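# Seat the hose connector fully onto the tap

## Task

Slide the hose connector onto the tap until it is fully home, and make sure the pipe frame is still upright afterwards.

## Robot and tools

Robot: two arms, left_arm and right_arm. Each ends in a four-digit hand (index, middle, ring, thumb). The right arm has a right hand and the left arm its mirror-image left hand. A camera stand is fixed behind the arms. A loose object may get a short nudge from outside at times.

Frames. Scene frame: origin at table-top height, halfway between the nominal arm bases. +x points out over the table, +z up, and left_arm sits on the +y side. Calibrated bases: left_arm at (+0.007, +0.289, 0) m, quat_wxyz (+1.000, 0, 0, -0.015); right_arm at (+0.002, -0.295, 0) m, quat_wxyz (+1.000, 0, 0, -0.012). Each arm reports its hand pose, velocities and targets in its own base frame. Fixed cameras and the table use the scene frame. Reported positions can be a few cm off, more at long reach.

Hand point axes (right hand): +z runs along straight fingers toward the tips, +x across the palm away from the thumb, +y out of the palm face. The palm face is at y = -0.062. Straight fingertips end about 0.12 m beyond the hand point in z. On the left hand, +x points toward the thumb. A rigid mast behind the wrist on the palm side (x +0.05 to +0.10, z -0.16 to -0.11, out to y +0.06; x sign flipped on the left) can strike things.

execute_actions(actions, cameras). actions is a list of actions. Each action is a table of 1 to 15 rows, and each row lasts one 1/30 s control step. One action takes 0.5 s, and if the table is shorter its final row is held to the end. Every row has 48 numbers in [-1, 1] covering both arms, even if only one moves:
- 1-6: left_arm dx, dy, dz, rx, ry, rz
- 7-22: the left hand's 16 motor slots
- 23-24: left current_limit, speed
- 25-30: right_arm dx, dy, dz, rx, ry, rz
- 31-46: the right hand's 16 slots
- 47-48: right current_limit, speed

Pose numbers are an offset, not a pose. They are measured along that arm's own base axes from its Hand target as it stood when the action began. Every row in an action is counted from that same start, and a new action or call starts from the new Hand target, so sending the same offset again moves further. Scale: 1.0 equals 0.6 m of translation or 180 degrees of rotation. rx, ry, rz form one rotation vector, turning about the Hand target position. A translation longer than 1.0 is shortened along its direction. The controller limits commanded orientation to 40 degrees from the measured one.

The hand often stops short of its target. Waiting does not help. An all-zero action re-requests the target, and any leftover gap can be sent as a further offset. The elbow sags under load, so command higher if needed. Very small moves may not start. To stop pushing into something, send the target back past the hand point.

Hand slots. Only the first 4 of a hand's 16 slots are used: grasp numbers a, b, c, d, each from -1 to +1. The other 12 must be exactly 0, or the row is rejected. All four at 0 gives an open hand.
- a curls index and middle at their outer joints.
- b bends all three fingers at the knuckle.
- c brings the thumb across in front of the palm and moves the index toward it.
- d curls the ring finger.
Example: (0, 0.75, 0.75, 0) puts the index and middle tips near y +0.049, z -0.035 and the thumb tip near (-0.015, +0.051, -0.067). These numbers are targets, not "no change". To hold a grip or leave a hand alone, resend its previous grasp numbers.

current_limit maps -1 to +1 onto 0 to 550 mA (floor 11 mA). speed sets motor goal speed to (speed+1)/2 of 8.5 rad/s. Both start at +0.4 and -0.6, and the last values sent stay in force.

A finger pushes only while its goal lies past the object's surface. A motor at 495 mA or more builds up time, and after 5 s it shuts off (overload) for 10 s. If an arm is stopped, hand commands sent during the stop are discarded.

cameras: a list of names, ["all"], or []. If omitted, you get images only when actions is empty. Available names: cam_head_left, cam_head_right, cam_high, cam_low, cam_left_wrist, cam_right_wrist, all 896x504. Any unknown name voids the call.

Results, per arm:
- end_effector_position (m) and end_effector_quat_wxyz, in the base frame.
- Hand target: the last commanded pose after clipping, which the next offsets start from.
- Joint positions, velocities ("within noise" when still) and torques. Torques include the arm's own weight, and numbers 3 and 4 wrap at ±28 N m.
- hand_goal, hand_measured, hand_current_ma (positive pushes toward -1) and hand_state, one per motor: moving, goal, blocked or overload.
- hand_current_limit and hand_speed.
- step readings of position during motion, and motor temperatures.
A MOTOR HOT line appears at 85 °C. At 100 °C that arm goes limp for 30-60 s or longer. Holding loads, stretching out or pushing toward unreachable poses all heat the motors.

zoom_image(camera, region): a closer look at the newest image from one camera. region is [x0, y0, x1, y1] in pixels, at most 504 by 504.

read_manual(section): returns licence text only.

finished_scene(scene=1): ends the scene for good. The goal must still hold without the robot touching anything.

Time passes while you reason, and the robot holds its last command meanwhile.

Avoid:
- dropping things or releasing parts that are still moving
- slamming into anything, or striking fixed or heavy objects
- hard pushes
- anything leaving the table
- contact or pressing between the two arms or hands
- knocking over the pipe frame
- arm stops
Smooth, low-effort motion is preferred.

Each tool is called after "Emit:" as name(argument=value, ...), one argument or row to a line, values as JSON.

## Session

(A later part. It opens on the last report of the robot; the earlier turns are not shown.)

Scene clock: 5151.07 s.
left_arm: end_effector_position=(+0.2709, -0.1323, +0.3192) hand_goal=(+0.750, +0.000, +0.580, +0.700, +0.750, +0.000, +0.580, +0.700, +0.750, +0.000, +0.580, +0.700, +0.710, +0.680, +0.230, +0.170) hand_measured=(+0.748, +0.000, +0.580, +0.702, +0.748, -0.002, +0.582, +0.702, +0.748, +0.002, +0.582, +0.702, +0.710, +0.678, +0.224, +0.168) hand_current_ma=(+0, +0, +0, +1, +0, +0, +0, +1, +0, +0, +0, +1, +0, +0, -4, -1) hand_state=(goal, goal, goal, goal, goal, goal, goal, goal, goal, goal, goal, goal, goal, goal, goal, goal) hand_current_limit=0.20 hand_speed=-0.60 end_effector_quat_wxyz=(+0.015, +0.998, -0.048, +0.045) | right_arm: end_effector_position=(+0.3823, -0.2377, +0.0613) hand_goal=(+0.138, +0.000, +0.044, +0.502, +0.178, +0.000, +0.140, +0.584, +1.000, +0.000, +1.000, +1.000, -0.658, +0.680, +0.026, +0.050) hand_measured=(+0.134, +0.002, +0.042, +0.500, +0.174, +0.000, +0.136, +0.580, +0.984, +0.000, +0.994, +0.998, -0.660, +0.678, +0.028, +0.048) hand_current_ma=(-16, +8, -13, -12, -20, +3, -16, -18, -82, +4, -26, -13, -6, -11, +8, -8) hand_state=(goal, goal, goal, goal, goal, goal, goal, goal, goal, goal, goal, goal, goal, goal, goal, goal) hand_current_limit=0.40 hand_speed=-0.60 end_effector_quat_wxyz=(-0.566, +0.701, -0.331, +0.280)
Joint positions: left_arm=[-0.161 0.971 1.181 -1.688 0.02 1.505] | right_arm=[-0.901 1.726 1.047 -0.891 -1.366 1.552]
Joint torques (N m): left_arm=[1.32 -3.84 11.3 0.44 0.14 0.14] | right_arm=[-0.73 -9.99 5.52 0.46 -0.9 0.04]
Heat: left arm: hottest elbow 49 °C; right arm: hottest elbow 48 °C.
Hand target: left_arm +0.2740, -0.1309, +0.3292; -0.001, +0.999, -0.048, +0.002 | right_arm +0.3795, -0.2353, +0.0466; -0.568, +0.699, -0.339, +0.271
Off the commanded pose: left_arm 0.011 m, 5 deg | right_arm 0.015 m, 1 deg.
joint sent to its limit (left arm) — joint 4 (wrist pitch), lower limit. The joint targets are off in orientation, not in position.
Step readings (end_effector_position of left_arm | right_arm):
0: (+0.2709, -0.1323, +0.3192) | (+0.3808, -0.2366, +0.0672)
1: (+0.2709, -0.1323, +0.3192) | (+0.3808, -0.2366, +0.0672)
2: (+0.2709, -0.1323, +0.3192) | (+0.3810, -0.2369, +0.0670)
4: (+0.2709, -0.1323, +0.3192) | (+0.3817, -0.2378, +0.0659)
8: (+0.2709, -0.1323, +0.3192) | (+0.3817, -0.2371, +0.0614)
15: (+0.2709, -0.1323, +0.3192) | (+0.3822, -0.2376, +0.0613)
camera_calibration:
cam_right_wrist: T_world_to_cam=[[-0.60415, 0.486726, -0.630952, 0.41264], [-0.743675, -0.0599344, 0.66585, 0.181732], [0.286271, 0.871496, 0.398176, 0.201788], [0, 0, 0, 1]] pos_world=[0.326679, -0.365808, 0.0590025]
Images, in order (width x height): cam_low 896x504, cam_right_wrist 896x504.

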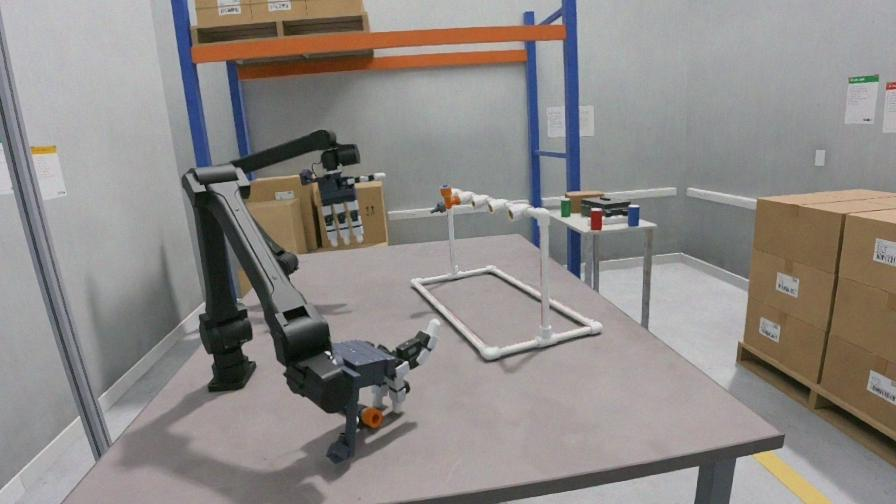

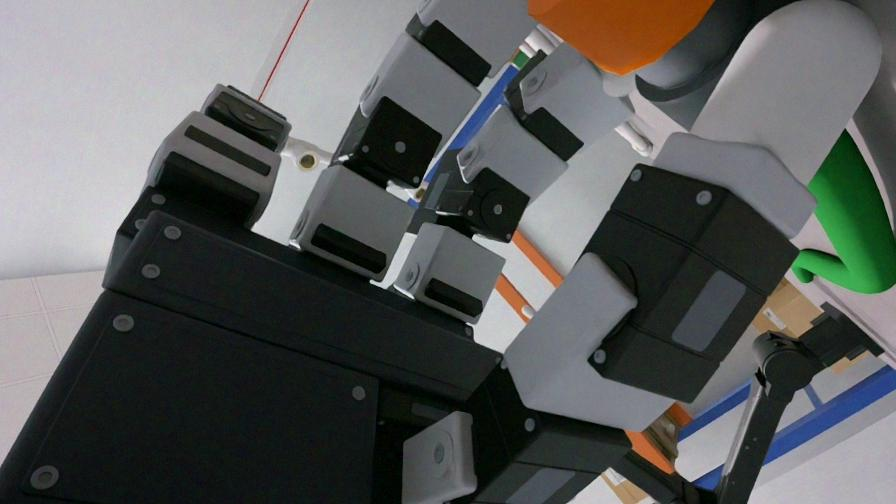

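Emit:
execute_actions(
  actions=[
    [[0,0,0,0,0,0,0,0,0,0,0,0,0,0,0,0,0,0,0,0,0,0,0.2,-0.6,0.008,0.006,0.019,0,0,0,0.25,0.25,0.82,-0.8,0,0,0,0,0,0,0,0,0,0,0,0,0.4,-0.7]],
    [[0,0,0,0,0,0,0,0,0,0,0,0,0,0,0,0,0,0,0,0,0,0,0.2,-0.6,0,0,0,0,0,0,0.25,0.42,0.82,-0.8,0,0,0,0,0,0,0,0,0,0,0,0,0.4,-0.7]],
  ],
  cameras=["cam_low","cam_right_wrist"],
)

Emit:
zoom_image(
  camera="cam_low",
  region=[320, 370, 420, 455],
)

Scene clock: 5162.17 s.
left_arm: end_effector_position=(+0.2709, -0.1323, +0.3192) hand_goal=(+0.750, +0.000, +0.580, +0.700, +0.750, +0.000, +0.580, +0.700, +0.750, +0.000, +0.580, +0.700, +0.710, +0.680, +0.230, +0.170) hand_measured=(+0.748, +0.000, +0.580, +0.702, +0.748, -0.002, +0.582, +0.702, +0.748, +0.002, +0.582, +0.702, +0.710, +0.678, +0.224, +0.168) hand_current_ma=(+0, +0, +0, +1, +0, +0, +0, +1, +0, +0, +0, +1, +0, +0, -4, -1) hand_state=(goal, goal, goal, goal, goal, goal, goal, goal, goal, goal, goal, goal, goal, goal, goal, goal) hand_current_limit=0.20 hand_speed=-0.60 end_effector_quat_wxyz=(+0.015, +0.998, -0.048, +0.045) | right_arm: end_effector_position=(+0.3873, -0.2349, +0.0633) hand_goal=(-0.158, +0.000, +0.110, +0.546, -0.208, +0.000, +0.096, +0.584, +0.710, +0.000, +1.000, +1.000, -0.658, +0.680, +0.026, +0.094) hand_measured=(-0.110, +0.002, +0.120, +0.550, +0.116, +0.000, +0.126, +0.590, +0.704, +0.000, +0.994, +0.998, -0.660, +0.678, +0.036, +0.098) hand_current_ma=(+256, +8, +51, +16, +385, +1, +150, +34, -34, +4, -26, -13, -9, -11, +58, +22) hand_state=(blocked, goal, goal, goal, blocked, goal, blocked, goal, goal, goal, goal, goal, goal, goal, goal, goal) hand_current_limit=0.40 hand_speed=-0.70 end_effector_quat_wxyz=(-0.572, +0.696, -0.335, +0.276)
Joint positions: left_arm=[-0.161 0.971 1.181 -1.688 0.02 1.505] | right_arm=[-0.891 1.726 1.047 -0.853 -1.376 1.608]
Joint torques (N m): left_arm=[1.32 -4.01 11.32 0.43 0.16 0.15] | right_arm=[-0.44 -11.99 5.35 0.43 -0.52 0.12]
Heat: left arm: hottest elbow 49 °C; right arm: hottest elbow 46 °C.
Hand target: left_arm +0.2740, -0.1309, +0.3292; -0.001, +0.999, -0.048, +0.002 | right_arm +0.3844, -0.2317, +0.0581; -0.568, +0.699, -0.339, +0.271
Off the commanded pose: left_arm 0.011 m, 5 deg | right_arm 0.007 m, 1 deg.
joint sent to its limit (left arm) — joint 4 (wrist pitch), lower limit. The joint targets are off in orientation, not in position.
Step readings (end_effector_position of left_arm | right_arm):
0: (+0.2709, -0.1323, +0.3192) | (+0.3823, -0.2377, +0.0613)
1: (+0.2709, -0.1323, +0.3192) | (+0.3823, -0.2377, +0.0613)
2: (+0.2709, -0.1323, +0.3192) | (+0.3825, -0.2377, +0.0615)
4: (+0.2709, -0.1323, +0.3192) | (+0.3831, -0.2379, +0.0619)
8: (+0.2709, -0.1323, +0.3192) | (+0.3849, -0.2367, +0.0625)
15: (+0.2709, -0.1323, +0.3192) | (+0.3855, -0.2368, +0.0627)
16: (+0.2709, -0.1323, +0.3192) | (+0.3856, -0.2368, +0.0627)
17: (+0.2709, -0.1323, +0.3192) | (+0.3857, -0.2368, +0.0628)
19: (+0.2709, -0.1323, +0.3192) | (+0.3861, -0.2362, +0.0629)
23: (+0.2709, -0.1323, +0.3192) | (+0.3869, -0.2354, +0.0631)
30: (+0.2709, -0.1323, +0.3192) | (+0.3872, -0.2349, +0.0633)
camera_calibration:
cam_right_wrist: T_world_to_cam=[[-0.605314, 0.499438, -0.619803, 0.418258], [-0.742002, -0.0721685, 0.666502, 0.180786], [0.288146, 0.863339, 0.414268, 0.193467], [0, 0, 0, 1]] pos_world=[0.331574, -0.362874, 0.0585964]
Images, in order (width x height): cam_low 896x504, cam_right_wrist 896x504.

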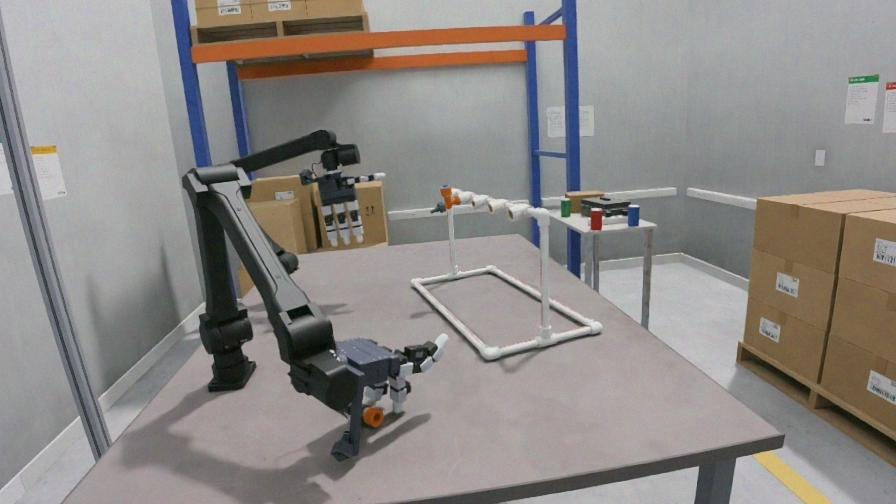

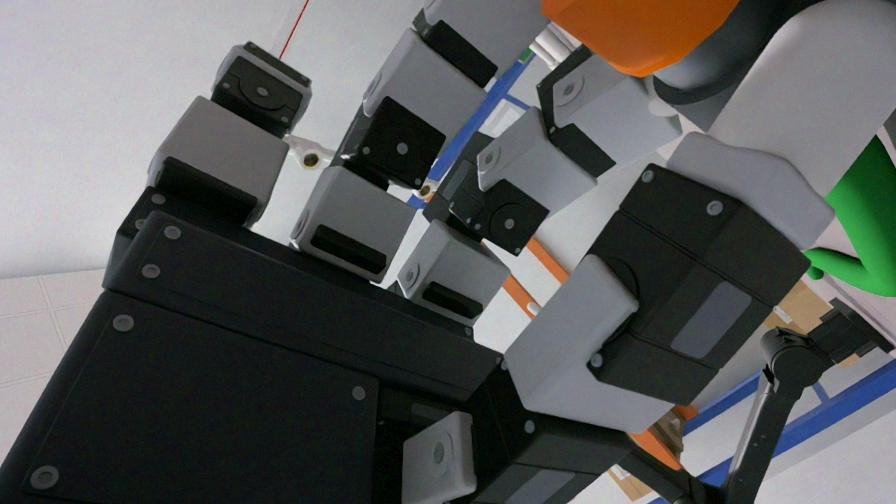

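Scaled by 5.040.

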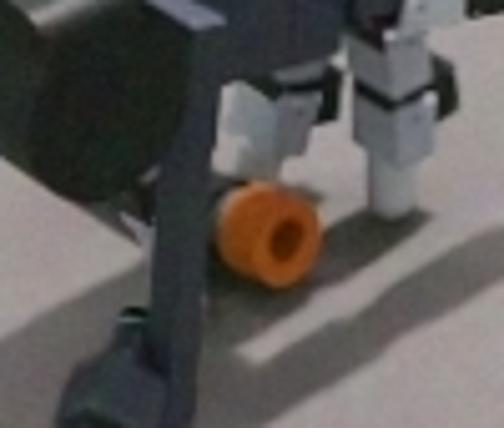

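Emit:
execute_actions(
  actions=[
    [[0,0,0,0,0,0,0,0,0,0,0,0,0,0,0,0,0,0,0,0,0,0,0.2,-0.6,0,0,0.013,0,0,0,0.25,0.42,0.82,-0.8,0,0,0,0,0,0,0,0,0,0,0,0,0.4,-0.7]],
    [[0,0,0,0,0,0,0,0,0,0,0,0,0,0,0,0,0,0,0,0,0,0,0.2,-0.6,0,0,0,0,0,0,0.25,0.5,0.82,-0.8,0,0,0,0,0,0,0,0,0,0,0,0,0.4,-0.7]],
  ],
  cameras=["cam_low","cam_right_wrist"],
)

Emit:
zoom_image(
  camera="cam_low",
  region=[320, 370, 420, 455],
)

Scene clock: 5171.67 s.
left_arm: end_effector_position=(+0.2709, -0.1323, +0.3192) hand_goal=(+0.750, +0.000, +0.580, +0.700, +0.750, +0.000, +0.580, +0.700, +0.750, +0.000, +0.580, +0.700, +0.710, +0.680, +0.230, +0.170) hand_measured=(+0.748, +0.000, +0.580, +0.702, +0.748, -0.002, +0.582, +0.702, +0.748, +0.002, +0.582, +0.702, +0.710, +0.678, +0.224, +0.168) hand_current_ma=(+0, +0, +0, +1, +0, +0, +0, +1, +0, +0, +0, +1, +0, +0, -4, -1) hand_state=(goal, goal, goal, goal, goal, goal, goal, goal, goal, goal, goal, goal, goal, goal, goal, goal) hand_current_limit=0.20 hand_speed=-0.60 end_effector_quat_wxyz=(+0.015, +0.998, -0.048, +0.045) | right_arm: end_effector_position=(+0.3873, -0.2346, +0.0644) hand_goal=(-0.266, +0.000, +0.134, +0.562, -0.348, +0.000, +0.080, +0.584, +0.590, +0.000, +1.000, +1.000, -0.658, +0.680, +0.026, +0.110) hand_measured=(-0.150, +0.002, +0.152, +0.570, +0.078, +0.000, +0.108, +0.592, +0.584, +0.000, +0.994, +0.998, -0.660, +0.678, +0.040, +0.116) hand_current_ma=(+385, +8, +90, +37, +385, +0, +142, +36, -33, +4, -26, -13, -9, -11, +94, +44) hand_state=(blocked, goal, goal, goal, blocked, goal, blocked, goal, goal, goal, goal, goal, goal, goal, goal, goal) hand_current_limit=0.40 hand_speed=-0.70 end_effector_quat_wxyz=(-0.572, +0.696, -0.335, +0.276)
Joint positions: left_arm=[-0.161 0.971 1.181 -1.688 0.02 1.505] | right_arm=[-0.891 1.723 1.047 -0.853 -1.376 1.612]
Joint torques (N m): left_arm=[1.2 -4.13 11.34 0.39 0.16 0.16] | right_arm=[-0.5 -12.81 5.79 -0.21 -0.51 0.11]
Heat: left arm: hottest elbow 49 °C; right arm: hottest elbow 45 °C.
Hand target: left_arm +0.2740, -0.1309, +0.3292; -0.001, +0.999, -0.048, +0.002 | right_arm +0.3844, -0.2317, +0.0660; -0.568, +0.699, -0.339, +0.271
Off the commanded pose: left_arm 0.011 m, 5 deg | right_arm 0.004 m, 1 deg.
joint sent to its limit (left arm) — joint 4 (wrist pitch), lower limit. The joint targets are off in orientation, not in position.
Step readings (end_effector_position of left_arm | right_arm):
0: (+0.2709, -0.1323, +0.3192) | (+0.3873, -0.2349, +0.0633)
1: (+0.2709, -0.1323, +0.3192) | (+0.3873, -0.2349, +0.0633)
2: (+0.2709, -0.1323, +0.3192) | (+0.3872, -0.2349, +0.0633)
4: (+0.2709, -0.1323, +0.3192) | (+0.3873, -0.2349, +0.0634)
8: (+0.2709, -0.1323, +0.3192) | (+0.3873, -0.2349, +0.0636)
15: (+0.2709, -0.1323, +0.3192) | (+0.3873, -0.2349, +0.0637)
16: (+0.2709, -0.1323, +0.3192) | (+0.3873, -0.2349, +0.0637)
17: (+0.2709, -0.1323, +0.3192) | (+0.3872, -0.2348, +0.0638)
19: (+0.2709, -0.1323, +0.3192) | (+0.3872, -0.2349, +0.0642)
23: (+0.2709, -0.1323, +0.3192) | (+0.3873, -0.2346, +0.0644)
30: (+0.2709, -0.1323, +0.3192) | (+0.3873, -0.2346, +0.0644)
camera_calibration:
cam_right_wrist: T_world_to_cam=[[-0.605608, 0.500428, -0.618717, 0.419119], [-0.741491, -0.0726555, 0.667017, 0.179623], [0.288841, 0.862724, 0.415064, 0.192278], [0, 0, 0, 1]] pos_world=[0.331473, -0.362571, 0.0596969]
Images, in order (width x height): cam_low 896x504, cam_right_wrist 896x504.

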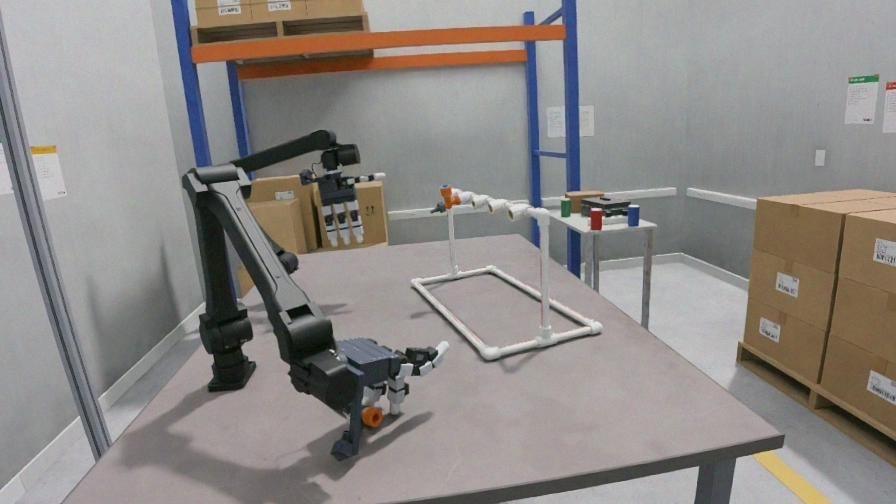

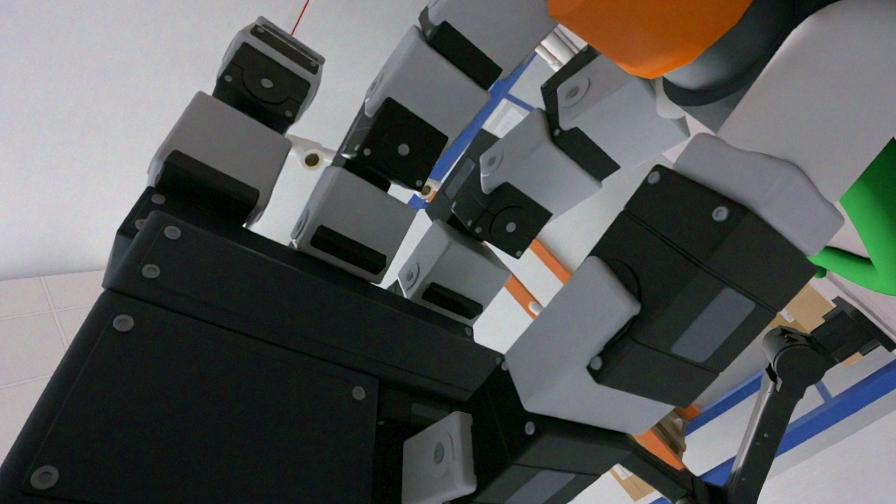

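Scaled by 5.040.

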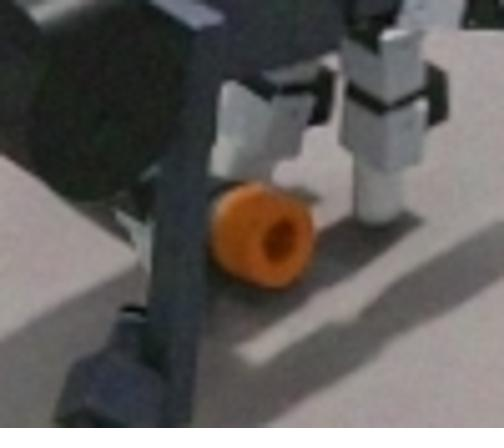

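Emit:
execute_actions(
  actions=[
    [[0,0,0,0,0,0,0,0,0,0,0,0,0,0,0,0,0,0,0,0,0,0,0.2,-0.6,0,0,0.01,0,0,0,0.25,0.5,0.82,-0.8,0,0,0,0,0,0,0,0,0,0,0,0,0.4,-0.7]],
    [[0,0,0,0,0,0,0,0,0,0,0,0,0,0,0,0,0,0,0,0,0,0,0.2,-0.6,0,0,0,0,0,0,0.25,0.5,0.82,-0.8,0,0,0,0,0,0,0,0,0,0,0,0,0.4,-0.7]],
  ],
  cameras=["cam_low","cam_right_wrist"],
)

Emit:
zoom_image(
  camera="cam_low",
  region=[320, 370, 420, 455],
)

Scene clock: 5179.20 s.
left_arm: end_effector_position=(+0.2709, -0.1323, +0.3192) hand_goal=(+0.750, +0.000, +0.580, +0.700, +0.750, +0.000, +0.580, +0.700, +0.750, +0.000, +0.580, +0.700, +0.710, +0.680, +0.230, +0.170) hand_measured=(+0.748, +0.000, +0.580, +0.702, +0.748, -0.002, +0.582, +0.702, +0.748, +0.002, +0.582, +0.702, +0.710, +0.678, +0.224, +0.168) hand_current_ma=(+0, +0, +0, +1, +0, +0, +0, +1, +0, +0, +0, +1, +0, +0, -4, -1) hand_state=(goal, goal, goal, goal, goal, goal, goal, goal, goal, goal, goal, goal, goal, goal, goal, goal) hand_current_limit=0.20 hand_speed=-0.60 end_effector_quat_wxyz=(+0.015, +0.998, -0.048, +0.045) | right_arm: end_effector_position=(+0.3853, -0.2346, +0.0644) hand_goal=(-0.266, +0.000, +0.134, +0.562, -0.348, +0.000, +0.080, +0.584, +0.590, +0.000, +1.000, +1.000, -0.658, +0.680, +0.026, +0.110) hand_measured=(-0.174, +0.002, +0.154, +0.570, -0.144, -0.002, +0.096, +0.592, +0.584, +0.000, +0.994, +0.998, -0.652, +0.680, +0.060, +0.128) hand_current_ma=(+385, +5, +95, +41, +385, -9, +80, +36, -36, +4, -26, -13, +25, +1, +224, +115) hand_state=(blocked, goal, goal, goal, blocked, goal, goal, goal, goal, goal, goal, goal, goal, goal, blocked, goal) hand_current_limit=0.40 hand_speed=-0.70 end_effector_quat_wxyz=(-0.568, +0.699, -0.339, +0.273)
Joint positions: left_arm=[-0.161 0.971 1.181 -1.688 0.02 1.505] | right_arm=[-0.891 1.719 1.047 -0.861 -1.363 1.613]
Joint torques (N m): left_arm=[1.14 -4.25 11.21 0.39 0.17 0.14] | right_arm=[-0.5 -13.16 6.17 -0.46 -0.98 0.11]
Heat: left arm: hottest elbow 49 °C; right arm: hottest elbow 45 °C.
Hand target: left_arm +0.2740, -0.1309, +0.3292; -0.001, +0.999, -0.048, +0.002 | right_arm +0.3844, -0.2317, +0.0719; -0.568, +0.699, -0.339, +0.271
Off the commanded pose: left_arm 0.011 m, 5 deg | right_arm 0.008 m, 0 deg.
joint sent to its limit (left arm) — joint 4 (wrist pitch), lower limit. The joint targets are off in orientation, not in position.
Step readings (end_effector_position of left_arm | right_arm):
0: (+0.2709, -0.1323, +0.3192) | (+0.3873, -0.2346, +0.0644)
1: (+0.2709, -0.1323, +0.3192) | (+0.3873, -0.2346, +0.0644)
2: (+0.2709, -0.1323, +0.3192) | (+0.3872, -0.2346, +0.0644)
4: (+0.2709, -0.1323, +0.3192) | (+0.3869, -0.2344, +0.0648)
8: (+0.2709, -0.1323, +0.3192) | (+0.3863, -0.2341, +0.0655)
15: (+0.2709, -0.1323, +0.3192) | (+0.3853, -0.2346, +0.0644)
16: (+0.2709, -0.1323, +0.3192) | (+0.3853, -0.2346, +0.0644)
17: (+0.2709, -0.1323, +0.3192) | (+0.3853, -0.2346, +0.0644)
19: (+0.2709, -0.1323, +0.3192) | (+0.3853, -0.2346, +0.0644)
23: (+0.2709, -0.1323, +0.3192) | (+0.3853, -0.2346, +0.0644)
30: (+0.2709, -0.1323, +0.3192) | (+0.3853, -0.2346, +0.0644)
camera_calibration:
cam_right_wrist: T_world_to_cam=[[-0.613324, 0.497688, -0.613303, 0.419872], [-0.732738, -0.0686717, 0.677037, 0.175118], [0.294837, 0.864633, 0.406793, 0.191572], [0, 0, 0, 1]] pos_world=[0.32935, -0.362579, 0.0610169]
Images, in order (width x height): cam_low 896x504, cam_right_wrist 896x504.

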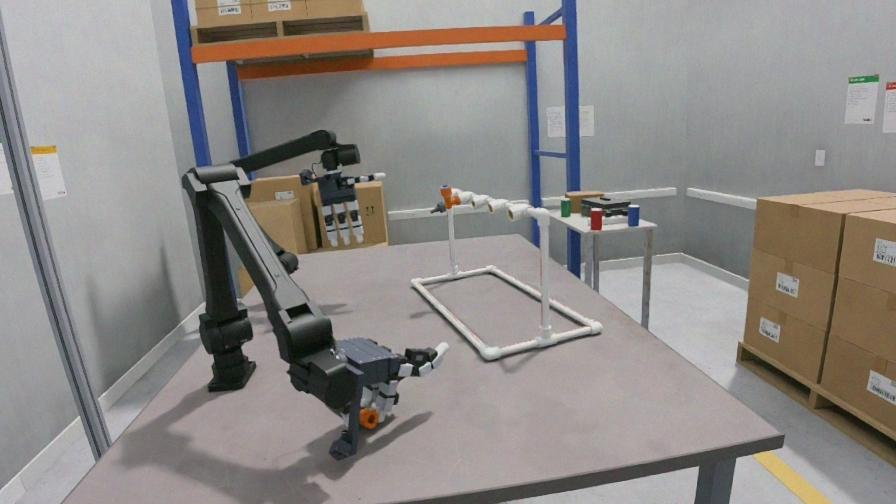

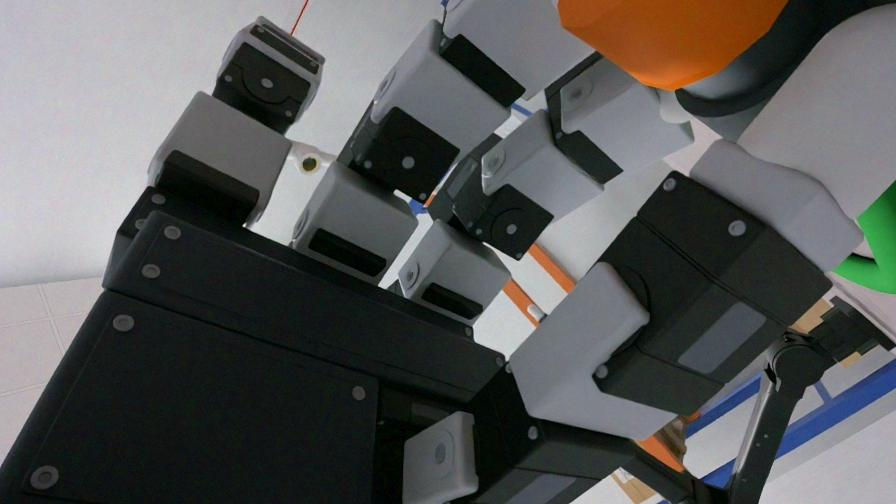

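Scaled by 5.040.

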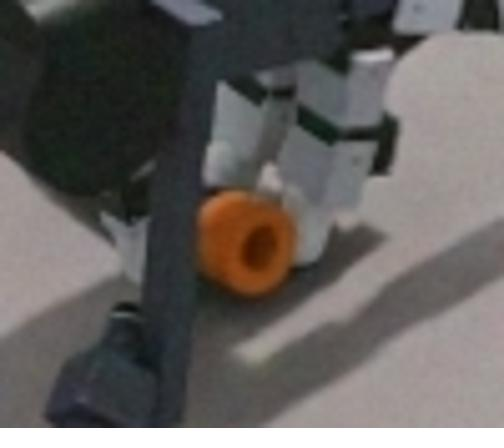

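Emit:
execute_actions(
  actions=[
    [[0,0,0,0,0,0,0,0,0,0,0,0,0,0,0,0,0,0,0,0,0,0,0.2,-0.6,0,0,-0.006,0,0,0,0.25,0.3,0.82,-0.8,0,0,0,0,0,0,0,0,0,0,0,0,0.4,-0.7]],
    [[0,0,0,0,0,0,0,0,0,0,0,0,0,0,0,0,0,0,0,0,0,0,0.2,-0.6,0.016,-0.02,0,0,0,0,0.25,0.3,0.82,-0.8,0,0,0,0,0,0,0,0,0,0,0,0,0.4,-0.7]],
  ],
  cameras=["cam_low","cam_right_wrist"],
)

Emit:
zoom_image(
  camera="cam_low",
  region=[320, 370, 420, 455],
)

Scene clock: 5205.60 s.
left_arm: end_effector_position=(+0.2709, -0.1323, +0.3192) hand_goal=(+0.750, +0.000, +0.580, +0.700, +0.750, +0.000, +0.580, +0.700, +0.750, +0.000, +0.580, +0.700, +0.710, +0.680, +0.230, +0.170) hand_measured=(+0.748, +0.000, +0.580, +0.702, +0.748, -0.002, +0.582, +0.702, +0.748, +0.002, +0.582, +0.702, +0.710, +0.678, +0.224, +0.168) hand_current_ma=(+0, +0, +0, +1, +0, +0, +0, +1, +0, +0, +0, +1, +0, +0, -4, -1) hand_state=(goal, goal, goal, goal, goal, goal, goal, goal, goal, goal, goal, goal, goal, goal, goal, goal) hand_current_limit=0.20 hand_speed=-0.60 end_effector_quat_wxyz=(+0.015, +0.998, -0.048, +0.045) | right_arm: end_effector_position=(+0.3848, -0.2352, +0.0642) hand_goal=(+0.004, +0.000, +0.074, +0.522, +0.002, +0.000, +0.120, +0.584, +0.890, +0.000, +1.000, +1.000, -0.658, +0.680, +0.026, +0.070) hand_measured=(-0.006, +0.002, +0.078, +0.524, -0.088, +0.000, +0.100, +0.572, +0.870, +0.000, +0.994, +0.998, -0.654, +0.680, +0.046, +0.082) hand_current_ma=(-50, +5, +16, +14, -385, -1, -99, -64, -101, +4, -26, -13, +21, +1, +123, +78) hand_state=(goal, goal, goal, goal, blocked, goal, blocked, goal, goal, goal, goal, goal, goal, goal, goal, goal) hand_current_limit=0.40 hand_speed=-0.70 end_effector_quat_wxyz=(-0.567, +0.699, -0.340, +0.273)
Joint positions: left_arm=[-0.161 0.971 1.181 -1.688 0.02 1.505] | right_arm=[-0.892 1.719 1.047 -0.861 -1.362 1.614]
Joint torques (N m): left_arm=[1.32 -4.07 11.22 0.5 0.16 0.16] | right_arm=[-0.44 -10.58 9.13 -0.4 -1.03 0.14]
Motor temperatures (°C): left_arm=[26 29 49 26 28 27] | right_arm=[26 30 43 26 28 25]
Heat: left arm: hottest elbow 49 °C; right arm: hottest elbow 43 °C.
Hand target: left_arm +0.2740, -0.1309, +0.3292; -0.001, +0.999, -0.048, +0.002 | right_arm +0.3940, -0.2437, +0.0683; -0.568, +0.699, -0.339, +0.271
Off the commanded pose: left_arm 0.011 m, 5 deg | right_arm 0.013 m, 0 deg.
joint sent to its limit (left arm) — joint 4 (wrist pitch), lower limit. The joint targets are off in orientation, not in position.
Step readings (end_effector_position of left_arm | right_arm):
0: (+0.2709, -0.1323, +0.3192) | (+0.3853, -0.2346, +0.0644)
1: (+0.2709, -0.1323, +0.3192) | (+0.3853, -0.2346, +0.0644)
2: (+0.2709, -0.1323, +0.3192) | (+0.3852, -0.2347, +0.0643)
4: (+0.2709, -0.1323, +0.3192) | (+0.3852, -0.2347, +0.0643)
8: (+0.2709, -0.1323, +0.3192) | (+0.3848, -0.2353, +0.0642)
15: (+0.2709, -0.1323, +0.3192) | (+0.3848, -0.2353, +0.0642)
16: (+0.2709, -0.1323, +0.3192) | (+0.3848, -0.2353, +0.0642)
17: (+0.2709, -0.1323, +0.3192) | (+0.3848, -0.2353, +0.0642)
19: (+0.2709, -0.1323, +0.3192) | (+0.3848, -0.2353, +0.0642)
23: (+0.2709, -0.1323, +0.3192) | (+0.3848, -0.2353, +0.0642)
30: (+0.2709, -0.1323, +0.3192) | (+0.3848, -0.2352, +0.0642)
camera_calibration:
cam_right_wrist: T_world_to_cam=[[-0.613349, 0.498912, -0.612282, 0.420018], [-0.731829, -0.0674523, 0.678142, 0.174711], [0.297033, 0.864024, 0.40649, 0.191325], [0, 0, 0, 1]] pos_world=[0.328647, -0.363076, 0.0609189]
Images, in order (width x height): cam_low 896x504, cam_right_wrist 896x504.

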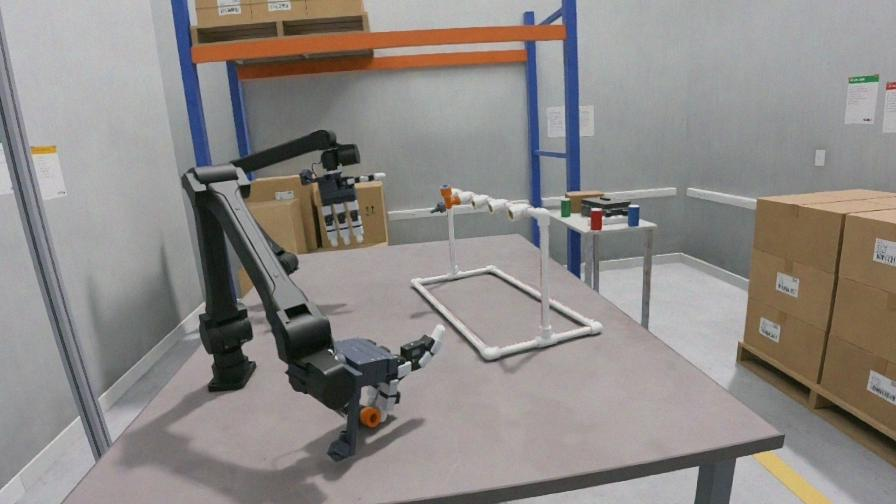

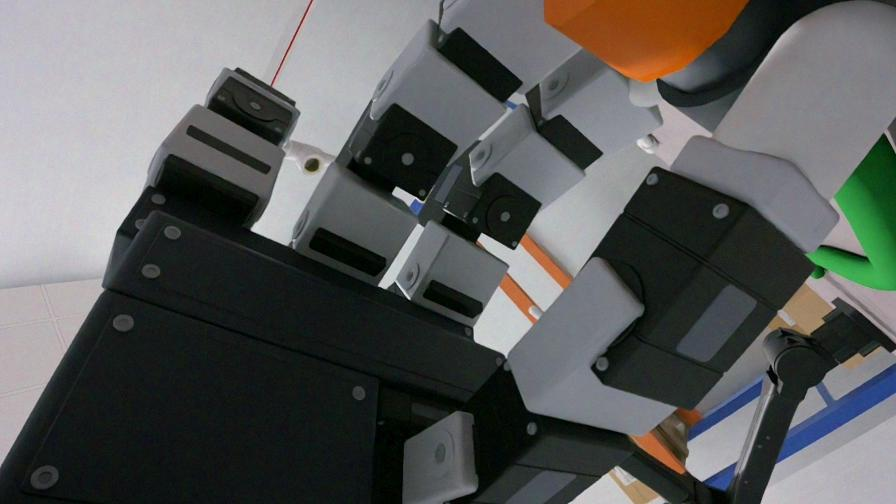

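Scaled by 5.040.

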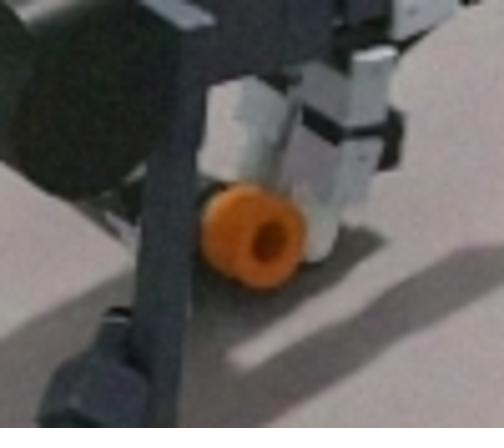

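Emit:
execute_actions(
  actions=[
    [[0,0,0,0,0,0,0,0,0,0,0,0,0,0,0,0,0,0,0,0,0,0,0.2,-0.6,0,0,0.016,0,0,0,0.25,0.33,0.82,-0.8,0,0,0,0,0,0,0,0,0,0,0,0,0.3,-0.7]],
    [[0,0,0,0,0,0,0,0,0,0,0,0,0,0,0,0,0,0,0,0,0,0,0.2,-0.6,0.002,-0.002,0,0,0,0,0.25,0.33,0.82,-0.8,0,0,0,0,0,0,0,0,0,0,0,0,0.3,-0.7]],
  ],
  cameras=["cam_low","cam_right_wrist"],
)

Emit:
zoom_image(
  camera="cam_low",
  region=[320, 370, 420, 455],
)

Scene clock: 5216.23 s.
left_arm: end_effector_position=(+0.2709, -0.1323, +0.3192) hand_goal=(+0.750, +0.000, +0.580, +0.700, +0.750, +0.000, +0.580, +0.700, +0.750, +0.000, +0.580, +0.700, +0.710, +0.680, +0.230, +0.170) hand_measured=(+0.748, +0.000, +0.580, +0.702, +0.748, -0.002, +0.582, +0.702, +0.748, +0.002, +0.582, +0.702, +0.710, +0.678, +0.224, +0.168) hand_current_ma=(+0, +0, +0, +1, +0, +0, +0, +1, +0, +0, +0, +1, +0, +0, -4, -1) hand_state=(goal, goal, goal, goal, goal, goal, goal, goal, goal, goal, goal, goal, goal, goal, goal, goal) hand_current_limit=0.20 hand_speed=-0.60 end_effector_quat_wxyz=(+0.015, +0.998, -0.048, +0.045) | right_arm: end_effector_position=(+0.3829, -0.2328, +0.0662) hand_goal=(-0.038, +0.000, +0.084, +0.528, -0.050, +0.000, +0.114, +0.584, +0.846, +0.000, +1.000, +1.000, -0.658, +0.680, +0.026, +0.076) hand_measured=(-0.038, +0.002, +0.082, +0.526, -0.060, -0.002, +0.112, +0.582, +0.840, +0.000, +0.994, +0.998, -0.658, +0.680, +0.032, +0.080) hand_current_ma=(-4, +5, -10, -9, -51, -10, -11, -13, -34, +4, -26, -13, -3, +1, +37, +27) hand_state=(goal, goal, goal, goal, goal, goal, goal, goal, goal, goal, goal, goal, goal, goal, goal, goal) hand_current_limit=0.30 hand_speed=-0.70 end_effector_quat_wxyz=(-0.571, +0.695, -0.347, +0.264)
Joint positions: left_arm=[-0.161 0.971 1.181 -1.688 0.02 1.505] | right_arm=[-0.892 1.719 1.052 -0.887 -1.362 1.616]
Joint torques (N m): left_arm=[1.38 -4.07 11.3 0.35 0.16 0.15] | right_arm=[-0.38 -11.58 9.73 -0.42 -1.04 0.14]
Heat: left arm: hottest elbow 49 °C; right arm: hottest elbow 44 °C.
Hand target: left_arm +0.2740, -0.1309, +0.3292; -0.001, +0.999, -0.048, +0.002 | right_arm +0.3952, -0.2448, +0.0778; -0.568, +0.699, -0.339, +0.271
Off the commanded pose: left_arm 0.011 m, 5 deg | right_arm 0.021 m, 1 deg.
joint sent to its limit (left arm) — joint 4 (wrist pitch), lower limit. The joint targets are off in orientation, not in position.
Step readings (end_effector_position of left_arm | right_arm):
0: (+0.2709, -0.1323, +0.3192) | (+0.3848, -0.2352, +0.0642)
1: (+0.2709, -0.1323, +0.3192) | (+0.3848, -0.2352, +0.0642)
2: (+0.2709, -0.1323, +0.3192) | (+0.3847, -0.2351, +0.0644)
4: (+0.2709, -0.1323, +0.3192) | (+0.3844, -0.2348, +0.0648)
8: (+0.2709, -0.1323, +0.3192) | (+0.3837, -0.2339, +0.0653)
15: (+0.2709, -0.1323, +0.3192) | (+0.3830, -0.2330, +0.0657)
16: (+0.2709, -0.1323, +0.3192) | (+0.3829, -0.2329, +0.0657)
17: (+0.2709, -0.1323, +0.3192) | (+0.3828, -0.2328, +0.0657)
19: (+0.2709, -0.1323, +0.3192) | (+0.3828, -0.2328, +0.0658)
23: (+0.2709, -0.1323, +0.3192) | (+0.3829, -0.2328, +0.0661)
30: (+0.2709, -0.1323, +0.3192) | (+0.3829, -0.2329, +0.0662)
camera_calibration:
cam_right_wrist: T_world_to_cam=[[-0.621907, 0.510085, -0.594176, 0.423538], [-0.721916, -0.0794477, 0.687405, 0.164922], [0.303429, 0.856447, 0.417648, 0.184025], [0, 0, 0, 1]] pos_world=[0.326622, -0.360546, 0.0614304]
Images, in order (width x height): cam_low 896x504, cam_right_wrist 896x504.

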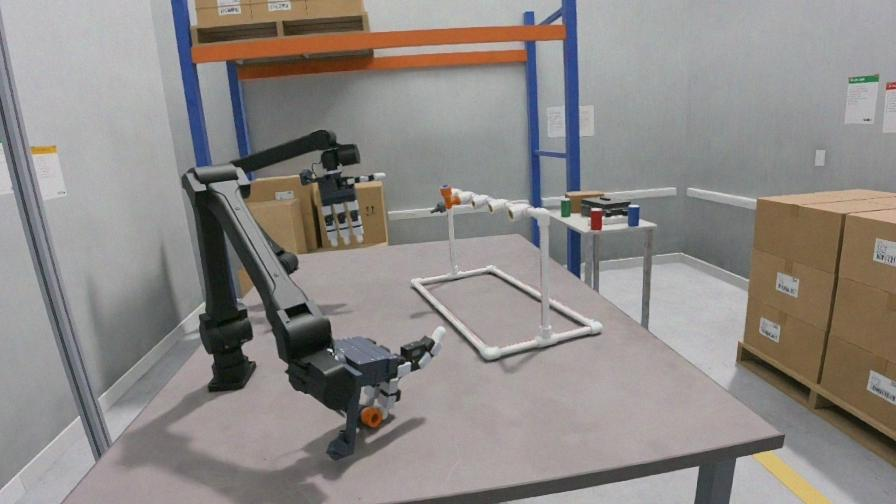

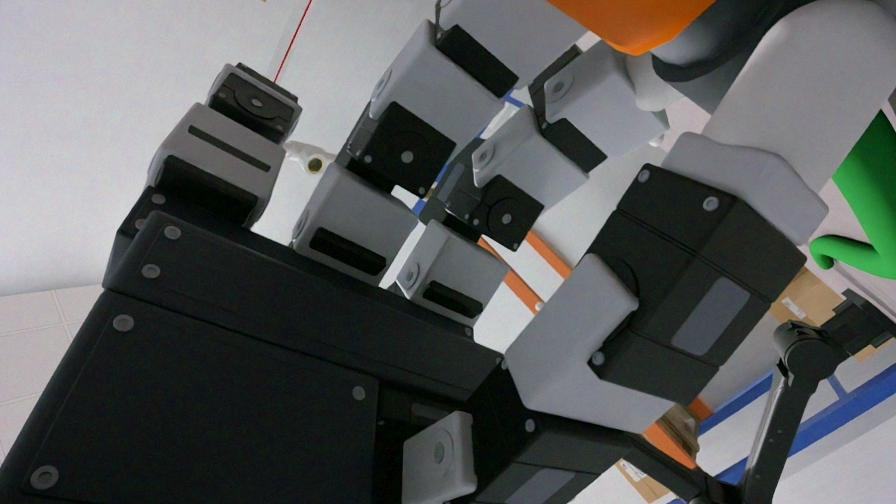

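Scaled by 5.040.

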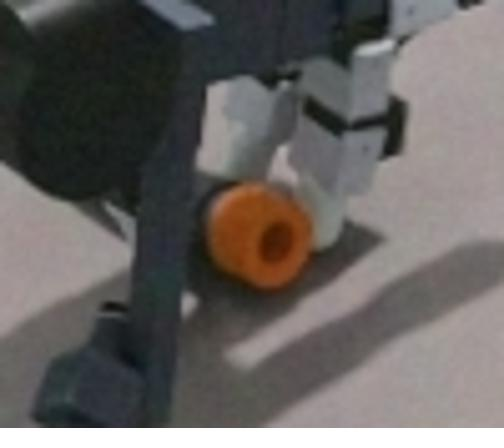

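Emit:
execute_actions(
  actions=[
    [[0,0,0,0,0,0,0,0,0,0,0,0,0,0,0,0,0,0,0,0,0,0,0.2,-0.6,0.016,-0.018,-0.004,0,0,0,0.25,0.33,0.82,-0.8,0,0,0,0,0,0,0,0,0,0,0,0,0.3,-0.7]],
  ],
  cameras=["cam_low","cam_right_wrist"],
)

Emit:
zoom_image(
  camera="cam_low",
  region=[320, 370, 420, 455],
)

Scene clock: 5226.33 s.
left_arm: end_effector_position=(+0.2709, -0.1323, +0.3192) hand_goal=(+0.750, +0.000, +0.580, +0.700, +0.750, +0.000, +0.580, +0.700, +0.750, +0.000, +0.580, +0.700, +0.710, +0.680, +0.230, +0.170) hand_measured=(+0.748, +0.000, +0.580, +0.702, +0.748, -0.002, +0.582, +0.702, +0.748, +0.002, +0.582, +0.702, +0.710, +0.678, +0.224, +0.168) hand_current_ma=(+0, +0, +0, +1, +0, +0, +0, +1, +0, +0, +0, +1, +0, +0, -4, -1) hand_state=(goal, goal, goal, goal, goal, goal, goal, goal, goal, goal, goal, goal, goal, goal, goal, goal) hand_current_limit=0.20 hand_speed=-0.60 end_effector_quat_wxyz=(+0.015, +0.998, -0.048, +0.045) | right_arm: end_effector_position=(+0.3932, -0.2455, +0.0718) hand_goal=(-0.038, +0.000, +0.084, +0.528, -0.050, +0.000, +0.114, +0.584, +0.846, +0.000, +1.000, +1.000, -0.658, +0.680, +0.026, +0.076) hand_measured=(-0.038, +0.002, +0.082, +0.526, -0.060, -0.002, +0.112, +0.582, +0.840, +0.000, +0.994, +0.998, -0.658, +0.680, +0.028, +0.078) hand_current_ma=(-4, +5, -10, -9, -50, -10, -11, -13, -35, +4, -26, -13, -3, +1, +18, +16) hand_state=(goal, goal, goal, goal, goal, goal, goal, goal, goal, goal, goal, goal, goal, goal, goal, goal) hand_current_limit=0.30 hand_speed=-0.70 end_effector_quat_wxyz=(-0.568, +0.697, -0.342, +0.271)
Joint positions: left_arm=[-0.161 0.971 1.181 -1.688 0.02 1.505] | right_arm=[-0.892 1.735 1.094 -0.887 -1.362 1.626]
Joint torques (N m): left_arm=[1.2 -3.96 11.28 0.53 0.17 0.14] | right_arm=[-0.26 -10.7 9.76 -0.29 -1.03 0.11]
Heat: left arm: hottest elbow 49 °C; right arm: hottest elbow 44 °C.
Hand target: left_arm +0.2740, -0.1309, +0.3292; -0.001, +0.999, -0.048, +0.002 | right_arm +0.4049, -0.2557, +0.0756; -0.568, +0.699, -0.339, +0.271
Off the commanded pose: left_arm 0.011 m, 5 deg | right_arm 0.016 m, 0 deg.
joint sent to its limit (left arm) — joint 4 (wrist pitch), lower limit. The joint targets are off in orientation, not in position.
Step readings (end_effector_position of left_arm | right_arm):
0: (+0.2709, -0.1323, +0.3192) | (+0.3829, -0.2328, +0.0662)
1: (+0.2709, -0.1323, +0.3192) | (+0.3830, -0.2330, +0.0663)
2: (+0.2709, -0.1323, +0.3192) | (+0.3832, -0.2333, +0.0667)
4: (+0.2709, -0.1323, +0.3192) | (+0.3848, -0.2353, +0.0681)
8: (+0.2709, -0.1323, +0.3192) | (+0.3910, -0.2429, +0.0724)
15: (+0.2709, -0.1323, +0.3192) | (+0.3933, -0.2457, +0.0728)
camera_calibration:
cam_right_wrist: T_world_to_cam=[[-0.614483, 0.503404, -0.60745, 0.436204], [-0.729397, -0.0690791, 0.680594, 0.173468], [0.300652, 0.861285, 0.409629, 0.192342], [0, 0, 0, 1]] pos_world=[0.336739, -0.373265, 0.0681217]
Images, in order (width x height): cam_low 896x504, cam_right_wrist 896x504.

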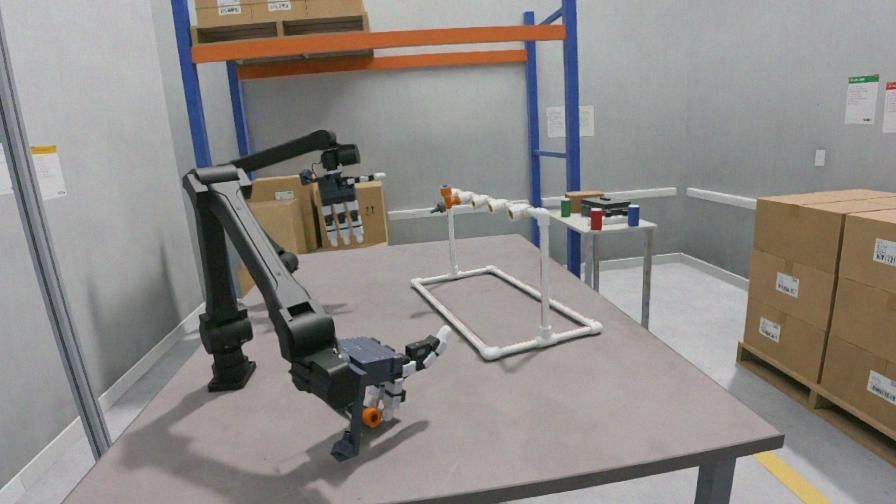

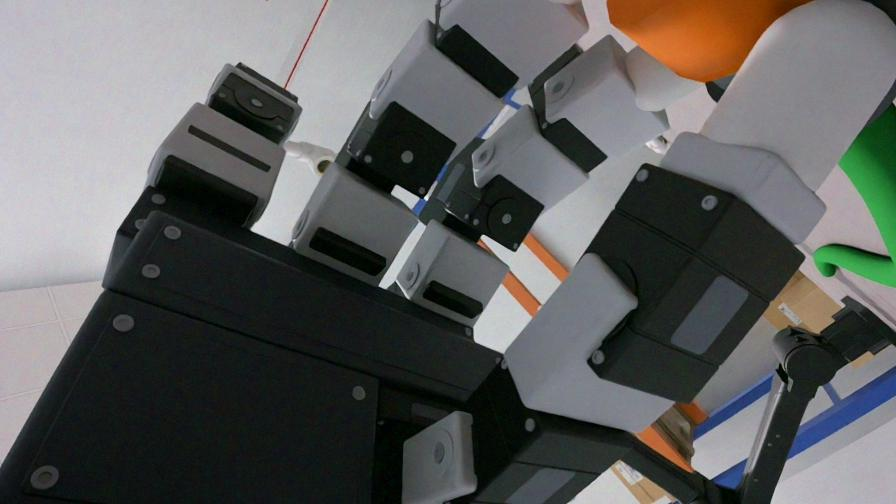

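Scaled by 5.040.

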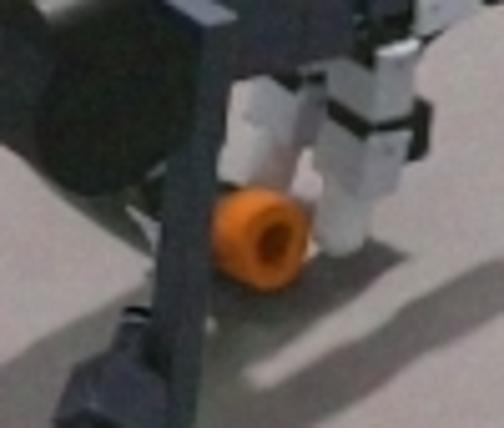

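Emit:
execute_actions(
  actions=[
    [[0,0,0,0,0,0,0,0,0,0,0,0,0,0,0,0,0,0,0,0,0,0,0.2,-0.6,0.0145,-0.0185,-0.004,0,0,0,0.25,0.33,0.82,-0.8,0,0,0,0,0,0,0,0,0,0,0,0,0.3,-0.7]],
  ],
  cameras=["cam_low","cam_right_wrist"],
)

Emit:
zoom_image(
  camera="cam_low",
  region=[320, 370, 420, 455],
)

Scene clock: 5244.83 s.
left_arm: end_effector_position=(+0.2709, -0.1323, +0.3192) hand_goal=(+0.750, +0.000, +0.580, +0.700, +0.750, +0.000, +0.580, +0.700, +0.750, +0.000, +0.580, +0.700, +0.710, +0.680, +0.230, +0.170) hand_measured=(+0.748, +0.000, +0.580, +0.702, +0.748, -0.002, +0.582, +0.702, +0.748, +0.002, +0.582, +0.702, +0.710, +0.678, +0.224, +0.168) hand_current_ma=(+0, +0, +0, +1, +0, +0, +0, +1, +0, +0, +0, +1, +0, +0, -4, -1) hand_state=(goal, goal, goal, goal, goal, goal, goal, goal, goal, goal, goal, goal, goal, goal, goal, goal) hand_current_limit=0.20 hand_speed=-0.60 end_effector_quat_wxyz=(+0.015, +0.998, -0.048, +0.045) | right_arm: end_effector_position=(+0.4013, -0.2556, +0.0687) hand_goal=(-0.038, +0.000, +0.084, +0.528, -0.050, +0.000, +0.114, +0.584, +0.846, +0.000, +1.000, +1.000, -0.658, +0.680, +0.026, +0.076) hand_measured=(-0.038, +0.002, +0.082, +0.526, -0.060, -0.002, +0.112, +0.582, +0.840, +0.000, +0.994, +0.998, -0.658, +0.680, +0.028, +0.078) hand_current_ma=(-4, +5, -10, -9, -50, -10, -11, -13, -35, +4, -26, -13, -3, +1, +18, +16) hand_state=(goal, goal, goal, goal, goal, goal, goal, goal, goal, goal, goal, goal, goal, goal, goal, goal) hand_current_limit=0.30 hand_speed=-0.70 end_effector_quat_wxyz=(-0.569, +0.697, -0.344, +0.270)
Joint positions: left_arm=[-0.161 0.971 1.181 -1.688 0.02 1.505] | right_arm=[-0.892 1.769 1.133 -0.891 -1.362 1.63]
Joint torques (N m): left_arm=[1.67 -3.9 11.38 0.46 0.14 0.14] | right_arm=[-0.32 -11.16 10.03 -0.36 -1.03 0.1]
Motor temperatures (°C): left_arm=[26 29 49 26 28 27] | right_arm=[26 30 48 26 28 25]
Heat: left arm: hottest elbow 49 °C; right arm: hottest elbow 48 °C.
Hand target: left_arm +0.2740, -0.1309, +0.3292; -0.001, +0.999, -0.048, +0.002 | right_arm +0.4135, -0.2667, +0.0731; -0.568, +0.699, -0.339, +0.271
Off the commanded pose: left_arm 0.011 m, 5 deg | right_arm 0.017 m, 1 deg.
joint sent to its limit (left arm) — joint 4 (wrist pitch), lower limit. The joint targets are off in orientation, not in position.
Step readings (end_effector_position of left_arm | right_arm):
0: (+0.2709, -0.1323, +0.3192) | (+0.3932, -0.2455, +0.0718)
1: (+0.2709, -0.1323, +0.3192) | (+0.3931, -0.2455, +0.0717)
2: (+0.2709, -0.1323, +0.3192) | (+0.3934, -0.2458, +0.0717)
4: (+0.2709, -0.1323, +0.3192) | (+0.3952, -0.2481, +0.0713)
8: (+0.2709, -0.1323, +0.3192) | (+0.4002, -0.2542, +0.0697)
15: (+0.2709, -0.1323, +0.3192) | (+0.4013, -0.2556, +0.0683)
camera_calibration:
cam_right_wrist: T_world_to_cam=[[-0.615471, 0.505676, -0.604555, 0.445108], [-0.727866, -0.0704364, 0.682093, 0.179778], [0.302335, 0.859843, 0.411416, 0.198689], [0, 0, 0, 1]] pos_world=[0.344735, -0.383259, 0.0647236]
Images, in order (width x height): cam_low 896x504, cam_right_wrist 896x504.

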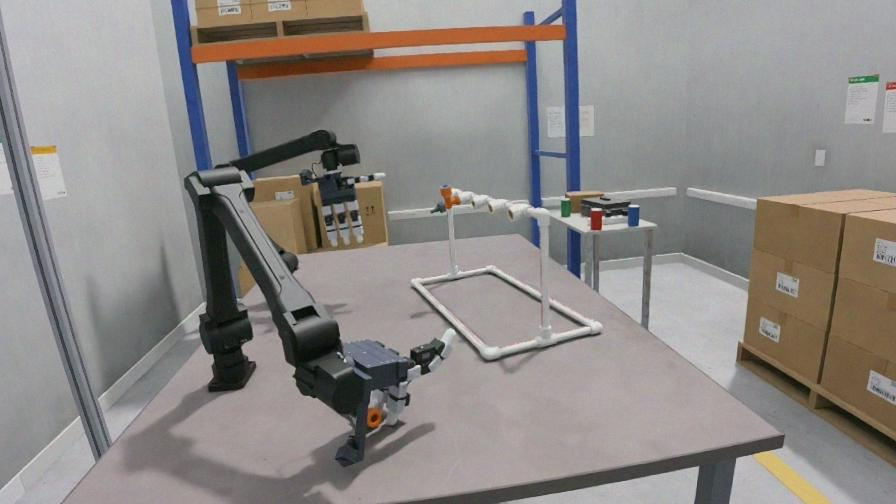

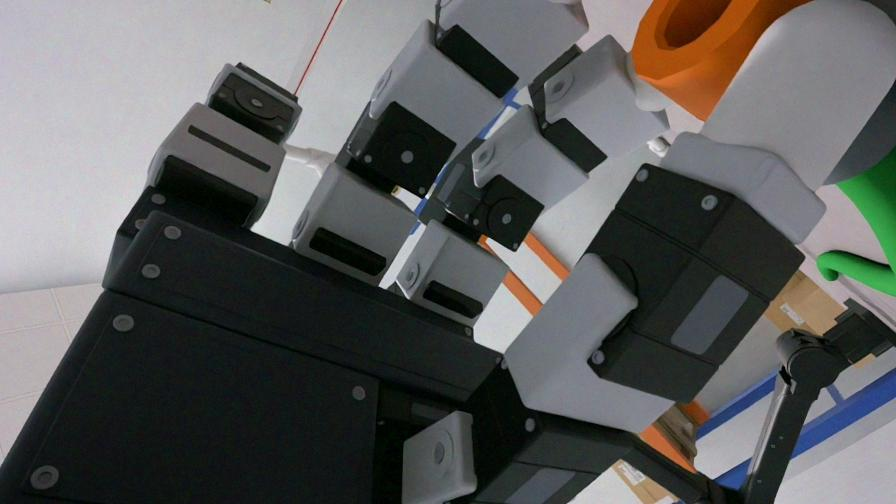

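Scaled by 5.040.

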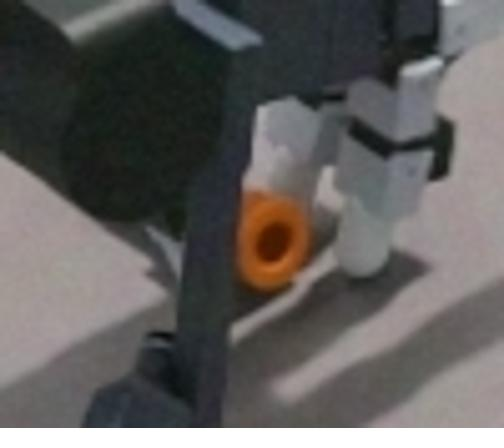

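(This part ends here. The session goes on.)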